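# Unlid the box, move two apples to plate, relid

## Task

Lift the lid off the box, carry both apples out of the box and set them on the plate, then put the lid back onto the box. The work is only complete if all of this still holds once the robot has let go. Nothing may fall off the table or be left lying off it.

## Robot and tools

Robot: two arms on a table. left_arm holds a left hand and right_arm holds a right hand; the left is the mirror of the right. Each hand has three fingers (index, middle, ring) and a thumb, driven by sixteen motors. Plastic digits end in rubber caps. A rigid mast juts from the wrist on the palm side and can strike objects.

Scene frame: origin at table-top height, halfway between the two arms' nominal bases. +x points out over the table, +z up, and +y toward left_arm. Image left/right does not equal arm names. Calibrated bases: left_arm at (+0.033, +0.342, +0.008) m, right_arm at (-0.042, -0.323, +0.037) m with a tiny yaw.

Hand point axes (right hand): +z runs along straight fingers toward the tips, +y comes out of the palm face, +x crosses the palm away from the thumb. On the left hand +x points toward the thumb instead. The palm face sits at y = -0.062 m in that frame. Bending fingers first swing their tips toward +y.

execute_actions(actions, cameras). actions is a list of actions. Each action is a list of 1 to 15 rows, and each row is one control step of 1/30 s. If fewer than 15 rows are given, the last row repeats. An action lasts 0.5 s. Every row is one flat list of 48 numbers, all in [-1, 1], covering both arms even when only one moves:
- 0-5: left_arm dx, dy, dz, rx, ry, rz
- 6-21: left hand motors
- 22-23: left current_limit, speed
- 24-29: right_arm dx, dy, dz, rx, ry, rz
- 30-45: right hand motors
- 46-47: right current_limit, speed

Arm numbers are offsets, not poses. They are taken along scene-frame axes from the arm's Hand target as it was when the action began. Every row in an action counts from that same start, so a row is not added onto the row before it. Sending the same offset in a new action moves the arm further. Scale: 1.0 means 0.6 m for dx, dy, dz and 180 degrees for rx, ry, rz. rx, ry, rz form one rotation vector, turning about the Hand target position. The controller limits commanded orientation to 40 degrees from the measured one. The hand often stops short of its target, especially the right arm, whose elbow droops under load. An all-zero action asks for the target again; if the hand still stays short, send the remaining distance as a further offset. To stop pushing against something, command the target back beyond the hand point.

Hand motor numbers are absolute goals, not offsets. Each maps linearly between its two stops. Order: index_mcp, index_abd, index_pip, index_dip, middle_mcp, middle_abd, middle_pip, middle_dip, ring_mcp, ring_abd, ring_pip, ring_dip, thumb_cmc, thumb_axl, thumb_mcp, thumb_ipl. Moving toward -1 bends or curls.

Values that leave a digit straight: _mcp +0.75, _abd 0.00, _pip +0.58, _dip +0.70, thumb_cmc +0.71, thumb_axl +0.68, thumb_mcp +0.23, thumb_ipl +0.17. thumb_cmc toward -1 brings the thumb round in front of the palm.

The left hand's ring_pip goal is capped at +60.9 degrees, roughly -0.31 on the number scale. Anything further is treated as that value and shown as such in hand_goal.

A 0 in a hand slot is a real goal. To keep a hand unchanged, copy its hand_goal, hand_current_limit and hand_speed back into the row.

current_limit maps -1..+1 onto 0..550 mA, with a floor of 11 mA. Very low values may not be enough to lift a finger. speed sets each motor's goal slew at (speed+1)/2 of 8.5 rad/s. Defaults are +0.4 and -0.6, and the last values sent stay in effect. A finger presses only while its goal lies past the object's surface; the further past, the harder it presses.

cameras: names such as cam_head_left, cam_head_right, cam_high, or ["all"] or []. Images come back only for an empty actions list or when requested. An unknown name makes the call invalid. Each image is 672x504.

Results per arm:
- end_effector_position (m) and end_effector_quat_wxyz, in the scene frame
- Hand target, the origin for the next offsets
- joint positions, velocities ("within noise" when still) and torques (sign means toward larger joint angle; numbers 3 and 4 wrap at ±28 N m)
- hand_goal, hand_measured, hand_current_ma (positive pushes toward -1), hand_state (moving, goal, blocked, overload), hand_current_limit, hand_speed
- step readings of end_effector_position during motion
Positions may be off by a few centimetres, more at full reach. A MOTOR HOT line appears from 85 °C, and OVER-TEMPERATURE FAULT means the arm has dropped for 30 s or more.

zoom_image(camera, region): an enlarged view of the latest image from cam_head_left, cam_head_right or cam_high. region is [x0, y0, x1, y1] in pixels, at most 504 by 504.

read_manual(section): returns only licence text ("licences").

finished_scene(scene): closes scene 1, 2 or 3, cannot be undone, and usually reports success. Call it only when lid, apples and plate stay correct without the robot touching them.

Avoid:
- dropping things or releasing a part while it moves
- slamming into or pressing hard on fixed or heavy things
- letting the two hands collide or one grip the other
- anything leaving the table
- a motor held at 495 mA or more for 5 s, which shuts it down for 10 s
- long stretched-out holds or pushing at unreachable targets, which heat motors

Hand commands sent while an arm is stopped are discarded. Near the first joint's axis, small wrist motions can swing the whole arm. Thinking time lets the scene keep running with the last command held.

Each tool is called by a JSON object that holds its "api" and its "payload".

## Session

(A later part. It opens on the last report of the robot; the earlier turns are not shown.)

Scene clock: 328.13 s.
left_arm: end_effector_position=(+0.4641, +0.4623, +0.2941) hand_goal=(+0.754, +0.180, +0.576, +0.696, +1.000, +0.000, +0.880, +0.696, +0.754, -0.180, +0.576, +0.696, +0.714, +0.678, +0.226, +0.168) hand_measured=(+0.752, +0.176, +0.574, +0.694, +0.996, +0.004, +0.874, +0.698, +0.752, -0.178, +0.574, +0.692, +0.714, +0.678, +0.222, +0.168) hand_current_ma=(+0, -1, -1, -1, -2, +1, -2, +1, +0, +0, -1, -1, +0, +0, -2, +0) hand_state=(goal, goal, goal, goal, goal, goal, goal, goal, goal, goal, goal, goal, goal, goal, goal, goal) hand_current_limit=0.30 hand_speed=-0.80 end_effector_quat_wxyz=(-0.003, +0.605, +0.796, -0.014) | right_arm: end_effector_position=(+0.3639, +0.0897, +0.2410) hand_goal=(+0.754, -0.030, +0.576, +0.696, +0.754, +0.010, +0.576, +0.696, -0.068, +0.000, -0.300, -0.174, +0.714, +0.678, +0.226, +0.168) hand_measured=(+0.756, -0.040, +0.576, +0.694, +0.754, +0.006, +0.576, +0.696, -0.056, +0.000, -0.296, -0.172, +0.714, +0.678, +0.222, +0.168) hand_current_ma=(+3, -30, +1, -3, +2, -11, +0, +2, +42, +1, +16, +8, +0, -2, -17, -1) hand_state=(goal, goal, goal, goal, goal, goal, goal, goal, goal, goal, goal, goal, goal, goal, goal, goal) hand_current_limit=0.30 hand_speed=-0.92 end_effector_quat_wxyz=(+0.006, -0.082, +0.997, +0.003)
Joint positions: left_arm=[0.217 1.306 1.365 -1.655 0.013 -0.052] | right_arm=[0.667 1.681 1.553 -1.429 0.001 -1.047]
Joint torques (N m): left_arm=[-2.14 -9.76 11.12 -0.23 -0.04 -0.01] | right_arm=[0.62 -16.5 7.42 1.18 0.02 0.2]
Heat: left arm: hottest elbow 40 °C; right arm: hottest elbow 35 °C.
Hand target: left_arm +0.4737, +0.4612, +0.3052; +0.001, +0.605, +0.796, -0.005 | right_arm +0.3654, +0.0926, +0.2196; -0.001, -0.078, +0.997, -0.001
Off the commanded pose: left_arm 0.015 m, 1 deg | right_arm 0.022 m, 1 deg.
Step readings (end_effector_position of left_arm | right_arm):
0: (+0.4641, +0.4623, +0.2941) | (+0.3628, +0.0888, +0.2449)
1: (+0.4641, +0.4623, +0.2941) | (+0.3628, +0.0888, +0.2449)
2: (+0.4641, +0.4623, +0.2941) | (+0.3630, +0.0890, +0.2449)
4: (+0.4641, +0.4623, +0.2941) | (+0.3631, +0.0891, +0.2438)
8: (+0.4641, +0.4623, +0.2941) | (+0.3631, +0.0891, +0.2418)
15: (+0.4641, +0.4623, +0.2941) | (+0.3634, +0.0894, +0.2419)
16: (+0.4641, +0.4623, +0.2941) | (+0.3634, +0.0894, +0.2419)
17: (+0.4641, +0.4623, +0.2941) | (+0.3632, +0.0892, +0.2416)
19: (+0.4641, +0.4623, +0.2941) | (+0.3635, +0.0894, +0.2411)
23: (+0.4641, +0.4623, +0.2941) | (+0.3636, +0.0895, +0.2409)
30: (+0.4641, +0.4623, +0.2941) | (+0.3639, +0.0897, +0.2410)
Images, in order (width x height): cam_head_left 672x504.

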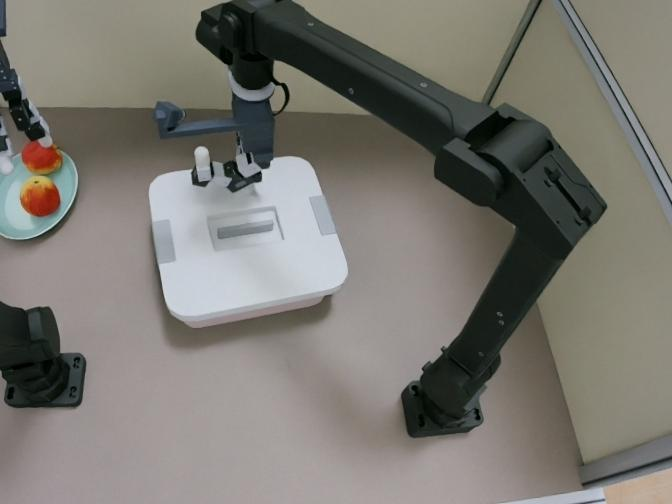

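{"api": "execute_actions", "payload": {"actions": [[[0,0,0,0,0,0,0.754,0.18,0.576,0.696,1,0,0.88,0.696,0.754,-0.18,0.576,0.696,0.714,0.678,0.226,0.168,0.3,-0.8,0.0,0,0.1,0,0,0,0.754,-0.03,0.576,0.696,0.754,0.01,0.576,0.696,-0.068,0,-0.3,-0.174,0.714,0.678,0.226,0.168,0.3,-0.9]],[[0,0,0,0,0,0,0.754,0.18,0.576,0.696,1,0,0.88,0.696,0.754,-0.18,0.576,0.696,0.714,0.678,0.226,0.168,0.3,-0.8,-0.08,-0.01,0.03,0,0,0,0.754,-0.03,0.576,0.696,0.754,0.01,0.576,0.696,-0.068,0,-0.3,-0.174,0.714,0.678,0.226,0.168,0.3,-0.92]],[[0,0,0,0,0,0,0.754,0.18,0.576,0.696,1,0,0.88,0.696,0.754,-0.18,0.576,0.696,0.714,0.678,0.226,0.168,0.3,-0.8,-0.12,-0.02,0,0,0,0,0.754,-0.03,0.576,0.696,0.754,0.01,0.576,0.696,-0.068,0,-0.3,-0.174,0.714,0.678,0.226,0.168,0.3,-0.92]],[[0,0,0,0,0,0,0.754,0.18,0.576,0.696,1,0,0.88,0.696,0.754,-0.18,0.576,0.696,0.714,0.678,0.226,0.168,0.3,-0.8,-0.11,-0.02,-0.05,0,0,0,0.754,-0.03,0.576,0.696,0.754,0.01,0.576,0.696,-0.068,0,-0.3,-0.174,0.714,0.678,0.226,0.168,0.3,-0.92]]], "cameras": ["cam_head_left"]}}

{"api": "zoom_image", "payload": {"camera": "cam_head_left", "region": [120, 130, 360, 340]}}

Scene clock: 332.03 s.
left_arm: end_effector_position=(+0.4641, +0.4623, +0.2941) hand_goal=(+0.754, +0.180, +0.576, +0.696, +1.000, +0.000, +0.880, +0.696, +0.754, -0.180, +0.576, +0.696, +0.714, +0.678, +0.226, +0.168) hand_measured=(+0.752, +0.176, +0.574, +0.694, +0.996, +0.004, +0.874, +0.698, +0.752, -0.178, +0.574, +0.692, +0.714, +0.678, +0.222, +0.168) hand_current_ma=(+0, -1, -1, -1, -2, +1, -2, +1, +0, +0, -1, -1, +0, +0, -2, +0) hand_state=(goal, goal, goal, goal, goal, goal, goal, goal, goal, goal, goal, goal, goal, goal, goal, goal) hand_current_limit=0.30 hand_speed=-0.80 end_effector_quat_wxyz=(-0.003, +0.605, +0.796, -0.014) | right_arm: end_effector_position=(+0.1800, +0.0604, +0.2680) hand_goal=(+0.754, -0.030, +0.576, +0.696, +0.754, +0.010, +0.576, +0.696, -0.068, +0.000, -0.300, -0.174, +0.714, +0.678, +0.226, +0.168) hand_measured=(+0.752, -0.030, +0.576, +0.694, +0.752, +0.010, +0.576, +0.696, -0.056, +0.000, -0.296, -0.172, +0.714, +0.678, +0.222, +0.168) hand_current_ma=(-5, +0, +0, -3, -5, +0, +0, +2, +42, +1, +16, +8, +1, -2, -17, -1) hand_state=(goal, goal, goal, goal, goal, goal, goal, goal, goal, goal, goal, goal, goal, goal, goal, goal) hand_current_limit=0.30 hand_speed=-0.92 end_effector_quat_wxyz=(-0.006, -0.085, +0.996, -0.008)
Joint positions: left_arm=[0.217 1.306 1.365 -1.655 0.013 -0.052] | right_arm=[0.926 1.309 1.221 -1.502 0.001 -0.794]
Joint torques (N m): left_arm=[-2.14 -9.7 11.12 -0.23 -0.03 -0.01] | right_arm=[0.85 -12.28 8.18 0.85 -0.02 0.21]
Heat: left arm: hottest elbow 40 °C; right arm: hottest elbow 34 °C.
Hand target: left_arm +0.4737, +0.4612, +0.3052; +0.001, +0.605, +0.796, -0.005 | right_arm +0.1794, +0.0626, +0.2677; -0.001, -0.078, +0.997, -0.001
Off the commanded pose: left_arm 0.015 m, 1 deg | right_arm 0.002 m, 1 deg.
Step readings (end_effector_position of left_arm | right_arm):
0: (+0.4641, +0.4623, +0.2941) | (+0.3639, +0.0897, +0.2410)
1: (+0.4641, +0.4623, +0.2941) | (+0.3639, +0.0897, +0.2410)
2: (+0.4641, +0.4623, +0.2941) | (+0.3633, +0.0893, +0.2408)
4: (+0.4641, +0.4623, +0.2941) | (+0.3620, +0.0882, +0.2430)
8: (+0.4641, +0.4623, +0.2941) | (+0.3530, +0.0813, +0.2486)
15: (+0.4641, +0.4623, +0.2941) | (+0.3550, +0.0828, +0.2600)
16: (+0.4641, +0.4623, +0.2941) | (+0.3551, +0.0827, +0.2602)
17: (+0.4641, +0.4623, +0.2941) | (+0.3543, +0.0829, +0.2612)
19: (+0.4641, +0.4623, +0.2941) | (+0.3489, +0.0849, +0.2645)
23: (+0.4641, +0.4623, +0.2941) | (+0.3358, +0.0842, +0.2821)
30: (+0.4641, +0.4623, +0.2941) | (+0.3215, +0.0852, +0.3088)
31: (+0.4641, +0.4623, +0.2941) | (+0.3205, +0.0856, +0.3083)
32: (+0.4641, +0.4623, +0.2941) | (+0.3175, +0.0868, +0.3063)
34: (+0.4641, +0.4623, +0.2941) | (+0.3041, +0.0809, +0.2961)
38: (+0.4641, +0.4623, +0.2941) | (+0.2636, +0.0704, +0.2839)
45: (+0.4641, +0.4623, +0.2941) | (+0.2437, +0.0752, +0.3023)
46: (+0.4641, +0.4623, +0.2941) | (+0.2433, +0.0743, +0.3024)
47: (+0.4641, +0.4623, +0.2941) | (+0.2417, +0.0745, +0.3006)
49: (+0.4641, +0.4623, +0.2941) | (+0.2316, +0.0687, +0.2890)
53: (+0.4641, +0.4623, +0.2941) | (+0.1914, +0.0544, +0.2645)
60: (+0.4641, +0.4623, +0.2941) | (+0.1768, +0.0606, +0.2669)
Images, in order (width x height): cam_head_left 672x504.

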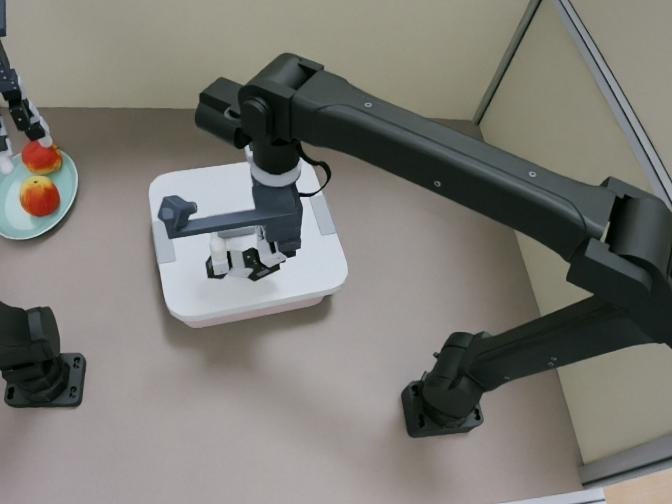

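Scaled by 2.100 from the camera's 672x504 image, which has a finer 960x720 frame.

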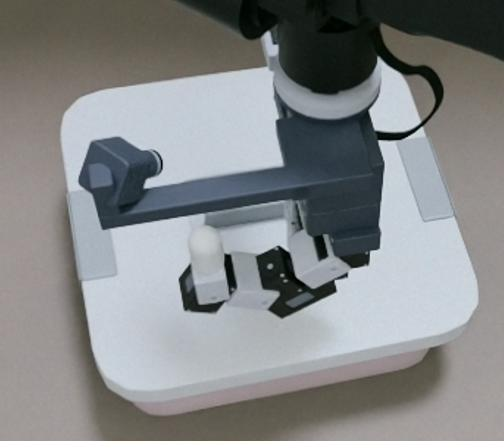

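{"api": "execute_actions", "payload": {"actions": [[[0,0,0,0,0,0,0.754,0.18,0.576,0.696,1,0,0.88,0.696,0.754,-0.18,0.576,0.696,0.714,0.678,0.226,0.168,0.3,-0.8,0.0,0,-0.03,0,0,0,0.754,-0.03,0.576,0.696,0.754,0.01,0.576,0.696,-0.068,0,-0.3,-0.174,0.714,0.678,0.226,0.168,0.3,-0.9]],[[0,0,0,0,0,0,0.754,0.18,0.576,0.696,1,0,0.88,0.696,0.754,-0.18,0.576,0.696,0.714,0.678,0.226,0.168,0.3,-0.8,0.0,0,-0.014,0,0,0,0.754,-0.03,0.576,0.696,0.754,0.01,0.576,0.696,-0.068,0,-0.3,-0.174,0.714,0.678,0.226,0.168,0.3,-0.92]],[[0,0,0,0,0,0,0.754,0.18,0.576,0.696,1,0,0.88,0.696,0.754,-0.18,0.576,0.696,0.714,0.678,0.226,0.168,0.3,-0.8,0.0,0,-0.014,0,0,0,0.754,-0.03,0.576,0.696,0.754,0.01,0.576,0.696,-0.068,0,-0.3,-0.174,0.714,0.678,0.226,0.168,0.3,-0.92]]]}}

Scene clock: 334.10 s.
left_arm: end_effector_position=(+0.4641, +0.4623, +0.2941) hand_goal=(+0.754, +0.180, +0.576, +0.696, +1.000, +0.000, +0.880, +0.696, +0.754, -0.180, +0.576, +0.696, +0.714, +0.678, +0.226, +0.168) hand_measured=(+0.752, +0.176, +0.574, +0.694, +0.996, +0.004, +0.874, +0.698, +0.752, -0.178, +0.574, +0.692, +0.714, +0.678, +0.222, +0.168) hand_current_ma=(+0, -1, -1, -1, -2, +1, -2, +1, +0, +0, -1, -1, +0, +0, -2, +0) hand_state=(goal, goal, goal, goal, goal, goal, goal, goal, goal, goal, goal, goal, goal, goal, goal, goal) hand_current_limit=0.30 hand_speed=-0.80 end_effector_quat_wxyz=(-0.003, +0.605, +0.796, -0.014) | right_arm: end_effector_position=(+0.1797, +0.0592, +0.2390) hand_goal=(+0.754, -0.030, +0.576, +0.696, +0.754, +0.010, +0.576, +0.696, -0.068, +0.000, -0.300, -0.174, +0.714, +0.678, +0.226, +0.168) hand_measured=(+0.752, -0.032, +0.576, +0.694, +0.752, +0.010, +0.576, +0.696, -0.056, +0.000, -0.296, -0.172, +0.714, +0.678, +0.222, +0.168) hand_current_ma=(-4, -7, +0, -3, -5, +0, +0, +2, +42, +1, +16, +8, +1, -2, -17, -1) hand_state=(goal, goal, goal, goal, goal, goal, goal, goal, goal, goal, goal, goal, goal, goal, goal, goal) hand_current_limit=0.30 hand_speed=-0.92 end_effector_quat_wxyz=(-0.002, -0.082, +0.997, -0.004)
Joint positions: left_arm=[0.217 1.306 1.365 -1.655 0.013 -0.052] | right_arm=[0.926 1.308 1.14 -1.412 0.001 -0.788]
Joint torques (N m): left_arm=[-2.14 -9.76 11.12 -0.21 -0.03 -0.01] | right_arm=[0.97 -10.75 8.06 0.95 0.01 0.21]
Heat: left arm: hottest elbow 40 °C; right arm: hottest elbow 34 °C.
Hand target: left_arm +0.4737, +0.4612, +0.3052; +0.001, +0.605, +0.796, -0.005 | right_arm +0.1795, +0.0626, +0.2328; -0.001, -0.078, +0.997, -0.001
Off the commanded pose: left_arm 0.015 m, 1 deg | right_arm 0.007 m, 1 deg.
Step readings (end_effector_position of left_arm | right_arm):
0: (+0.4641, +0.4623, +0.2941) | (+0.1800, +0.0604, +0.2680)
1: (+0.4641, +0.4623, +0.2941) | (+0.1799, +0.0603, +0.2678)
2: (+0.4641, +0.4623, +0.2941) | (+0.1802, +0.0608, +0.2669)
4: (+0.4641, +0.4623, +0.2941) | (+0.1804, +0.0610, +0.2631)
8: (+0.4641, +0.4623, +0.2941) | (+0.1786, +0.0585, +0.2530)
15: (+0.4641, +0.4623, +0.2941) | (+0.1792, +0.0592, +0.2516)
16: (+0.4641, +0.4623, +0.2941) | (+0.1792, +0.0592, +0.2516)
17: (+0.4641, +0.4623, +0.2941) | (+0.1796, +0.0596, +0.2514)
19: (+0.4641, +0.4623, +0.2941) | (+0.1799, +0.0601, +0.2501)
23: (+0.4641, +0.4623, +0.2941) | (+0.1792, +0.0591, +0.2458)
30: (+0.4641, +0.4623, +0.2941) | (+0.1794, +0.0593, +0.2450)
31: (+0.4641, +0.4623, +0.2941) | (+0.1794, +0.0593, +0.2450)
32: (+0.4641, +0.4623, +0.2941) | (+0.1794, +0.0594, +0.2446)
34: (+0.4641, +0.4623, +0.2941) | (+0.1797, +0.0599, +0.2432)
38: (+0.4641, +0.4623, +0.2941) | (+0.1791, +0.0589, +0.2389)
45: (+0.4641, +0.4623, +0.2941) | (+0.1797, +0.0592, +0.2390)

{"api": "execute_actions", "payload": {"actions": [[[0,0,0,0,0,0,0.754,0.18,0.576,0.696,1,0,0.88,0.696,0.754,-0.18,0.576,0.696,0.714,0.678,0.226,0.168,0.3,-0.8,0.0,0,0.06,0,0,0,0.754,-0.03,0.576,0.696,0.754,0.01,0.576,0.696,-0.068,0,-0.3,-0.174,0.714,0.678,0.226,0.168,0.3,-0.9]],[[0,0,0,0,0,0,0.754,0.18,0.576,0.696,1,0,0.88,0.696,0.754,-0.18,0.576,0.696,0.714,0.678,0.226,0.168,0.3,-0.8,0.0,0,0.1,0,0,0,0.754,-0.03,0.576,0.696,0.754,0.01,0.576,0.696,-0.068,0,-0.3,-0.174,0.714,0.678,0.226,0.168,0.3,-0.92]]], "cameras": ["cam_head_left"]}}

{"api": "zoom_image", "payload": {"camera": "cam_head_left", "region": [120, 130, 360, 340]}}

Scene clock: 336.00 s.
left_arm: end_effector_position=(+0.4641, +0.4623, +0.2941) hand_goal=(+0.754, +0.180, +0.576, +0.696, +1.000, +0.000, +0.880, +0.696, +0.754, -0.180, +0.576, +0.696, +0.714, +0.678, +0.226, +0.168) hand_measured=(+0.752, +0.176, +0.574, +0.694, +0.996, +0.004, +0.874, +0.698, +0.752, -0.178, +0.574, +0.692, +0.714, +0.678, +0.222, +0.168) hand_current_ma=(+0, -1, -1, -1, -2, +1, -2, +1, +0, +0, -1, -1, +0, +0, -2, +0) hand_state=(goal, goal, goal, goal, goal, goal, goal, goal, goal, goal, goal, goal, goal, goal, goal, goal) hand_current_limit=0.30 hand_speed=-0.80 end_effector_quat_wxyz=(-0.003, +0.605, +0.796, -0.014) | right_arm: end_effector_position=(+0.1735, +0.0508, +0.3123) hand_goal=(+0.754, -0.030, +0.576, +0.696, +0.754, +0.010, +0.576, +0.696, -0.068, +0.000, -0.300, -0.174, +0.714, +0.678, +0.226, +0.168) hand_measured=(+0.750, -0.026, +0.574, +0.694, +0.752, +0.010, +0.576, +0.696, -0.056, +0.000, -0.296, -0.172, +0.714, +0.678, +0.222, +0.168) hand_current_ma=(-14, +10, -5, -3, -4, +0, +0, +2, +42, +1, +16, +8, +1, -2, -17, -1) hand_state=(goal, goal, goal, goal, goal, goal, goal, goal, goal, goal, goal, goal, goal, goal, goal, goal) hand_current_limit=0.30 hand_speed=-0.92 end_effector_quat_wxyz=(-0.010, -0.083, +0.996, -0.013)
Joint positions: left_arm=[0.217 1.306 1.365 -1.655 0.013 -0.052] | right_arm=[0.926 1.283 1.316 -1.636 0.001 -0.79]
Joint torques (N m): left_arm=[-2.14 -9.76 11.11 -0.23 -0.03 -0.01] | right_arm=[0.91 -9.7 12.93 -0.09 -0.01 0.21]
Heat: left arm: hottest elbow 40 °C; right arm: hottest elbow 34 °C.
Hand target: left_arm +0.4737, +0.4612, +0.3052; +0.001, +0.605, +0.796, -0.005 | right_arm +0.1795, +0.0626, +0.3288; -0.001, -0.078, +0.997, -0.001
Off the commanded pose: left_arm 0.015 m, 1 deg | right_arm 0.021 m, 2 deg.
Step readings (end_effector_position of left_arm | right_arm):
0: (+0.4641, +0.4623, +0.2941) | (+0.1797, +0.0592, +0.2390)
1: (+0.4641, +0.4623, +0.2941) | (+0.1797, +0.0592, +0.2390)
2: (+0.4641, +0.4623, +0.2941) | (+0.1797, +0.0592, +0.2390)
4: (+0.4641, +0.4623, +0.2941) | (+0.1787, +0.0583, +0.2389)
8: (+0.4641, +0.4623, +0.2941) | (+0.1731, +0.0505, +0.2382)
15: (+0.4641, +0.4623, +0.2941) | (+0.1718, +0.0487, +0.2402)
16: (+0.4641, +0.4623, +0.2941) | (+0.1722, +0.0492, +0.2412)
17: (+0.4641, +0.4623, +0.2941) | (+0.1718, +0.0486, +0.2438)
19: (+0.4641, +0.4623, +0.2941) | (+0.1701, +0.0461, +0.2536)
23: (+0.4641, +0.4623, +0.2941) | (+0.1733, +0.0506, +0.2893)
30: (+0.4641, +0.4623, +0.2941) | (+0.1746, +0.0524, +0.3130)
Images, in order (width x height): cam_head_left 672x504.

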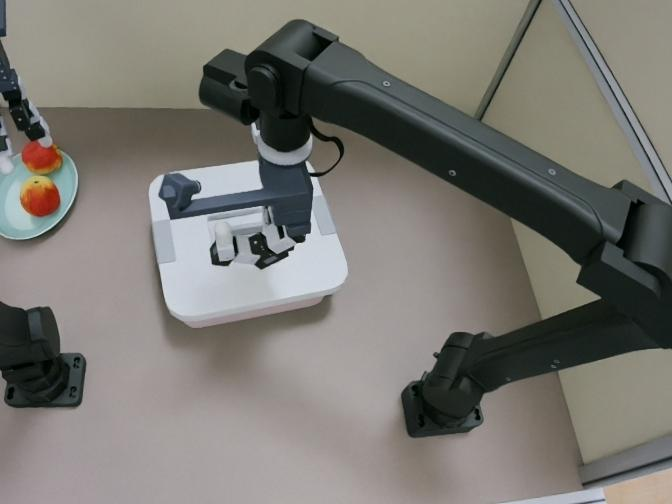

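Scaled by 2.100 from the camera's 672x504 image, which has a finer 960x720 frame.

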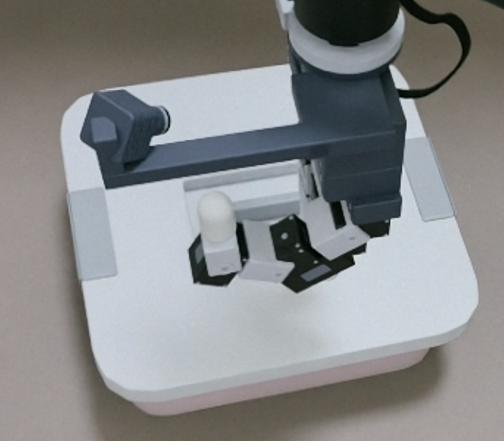

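{"api": "finished_scene", "payload": {"scene": 2}}

The scene is finished: the task was done.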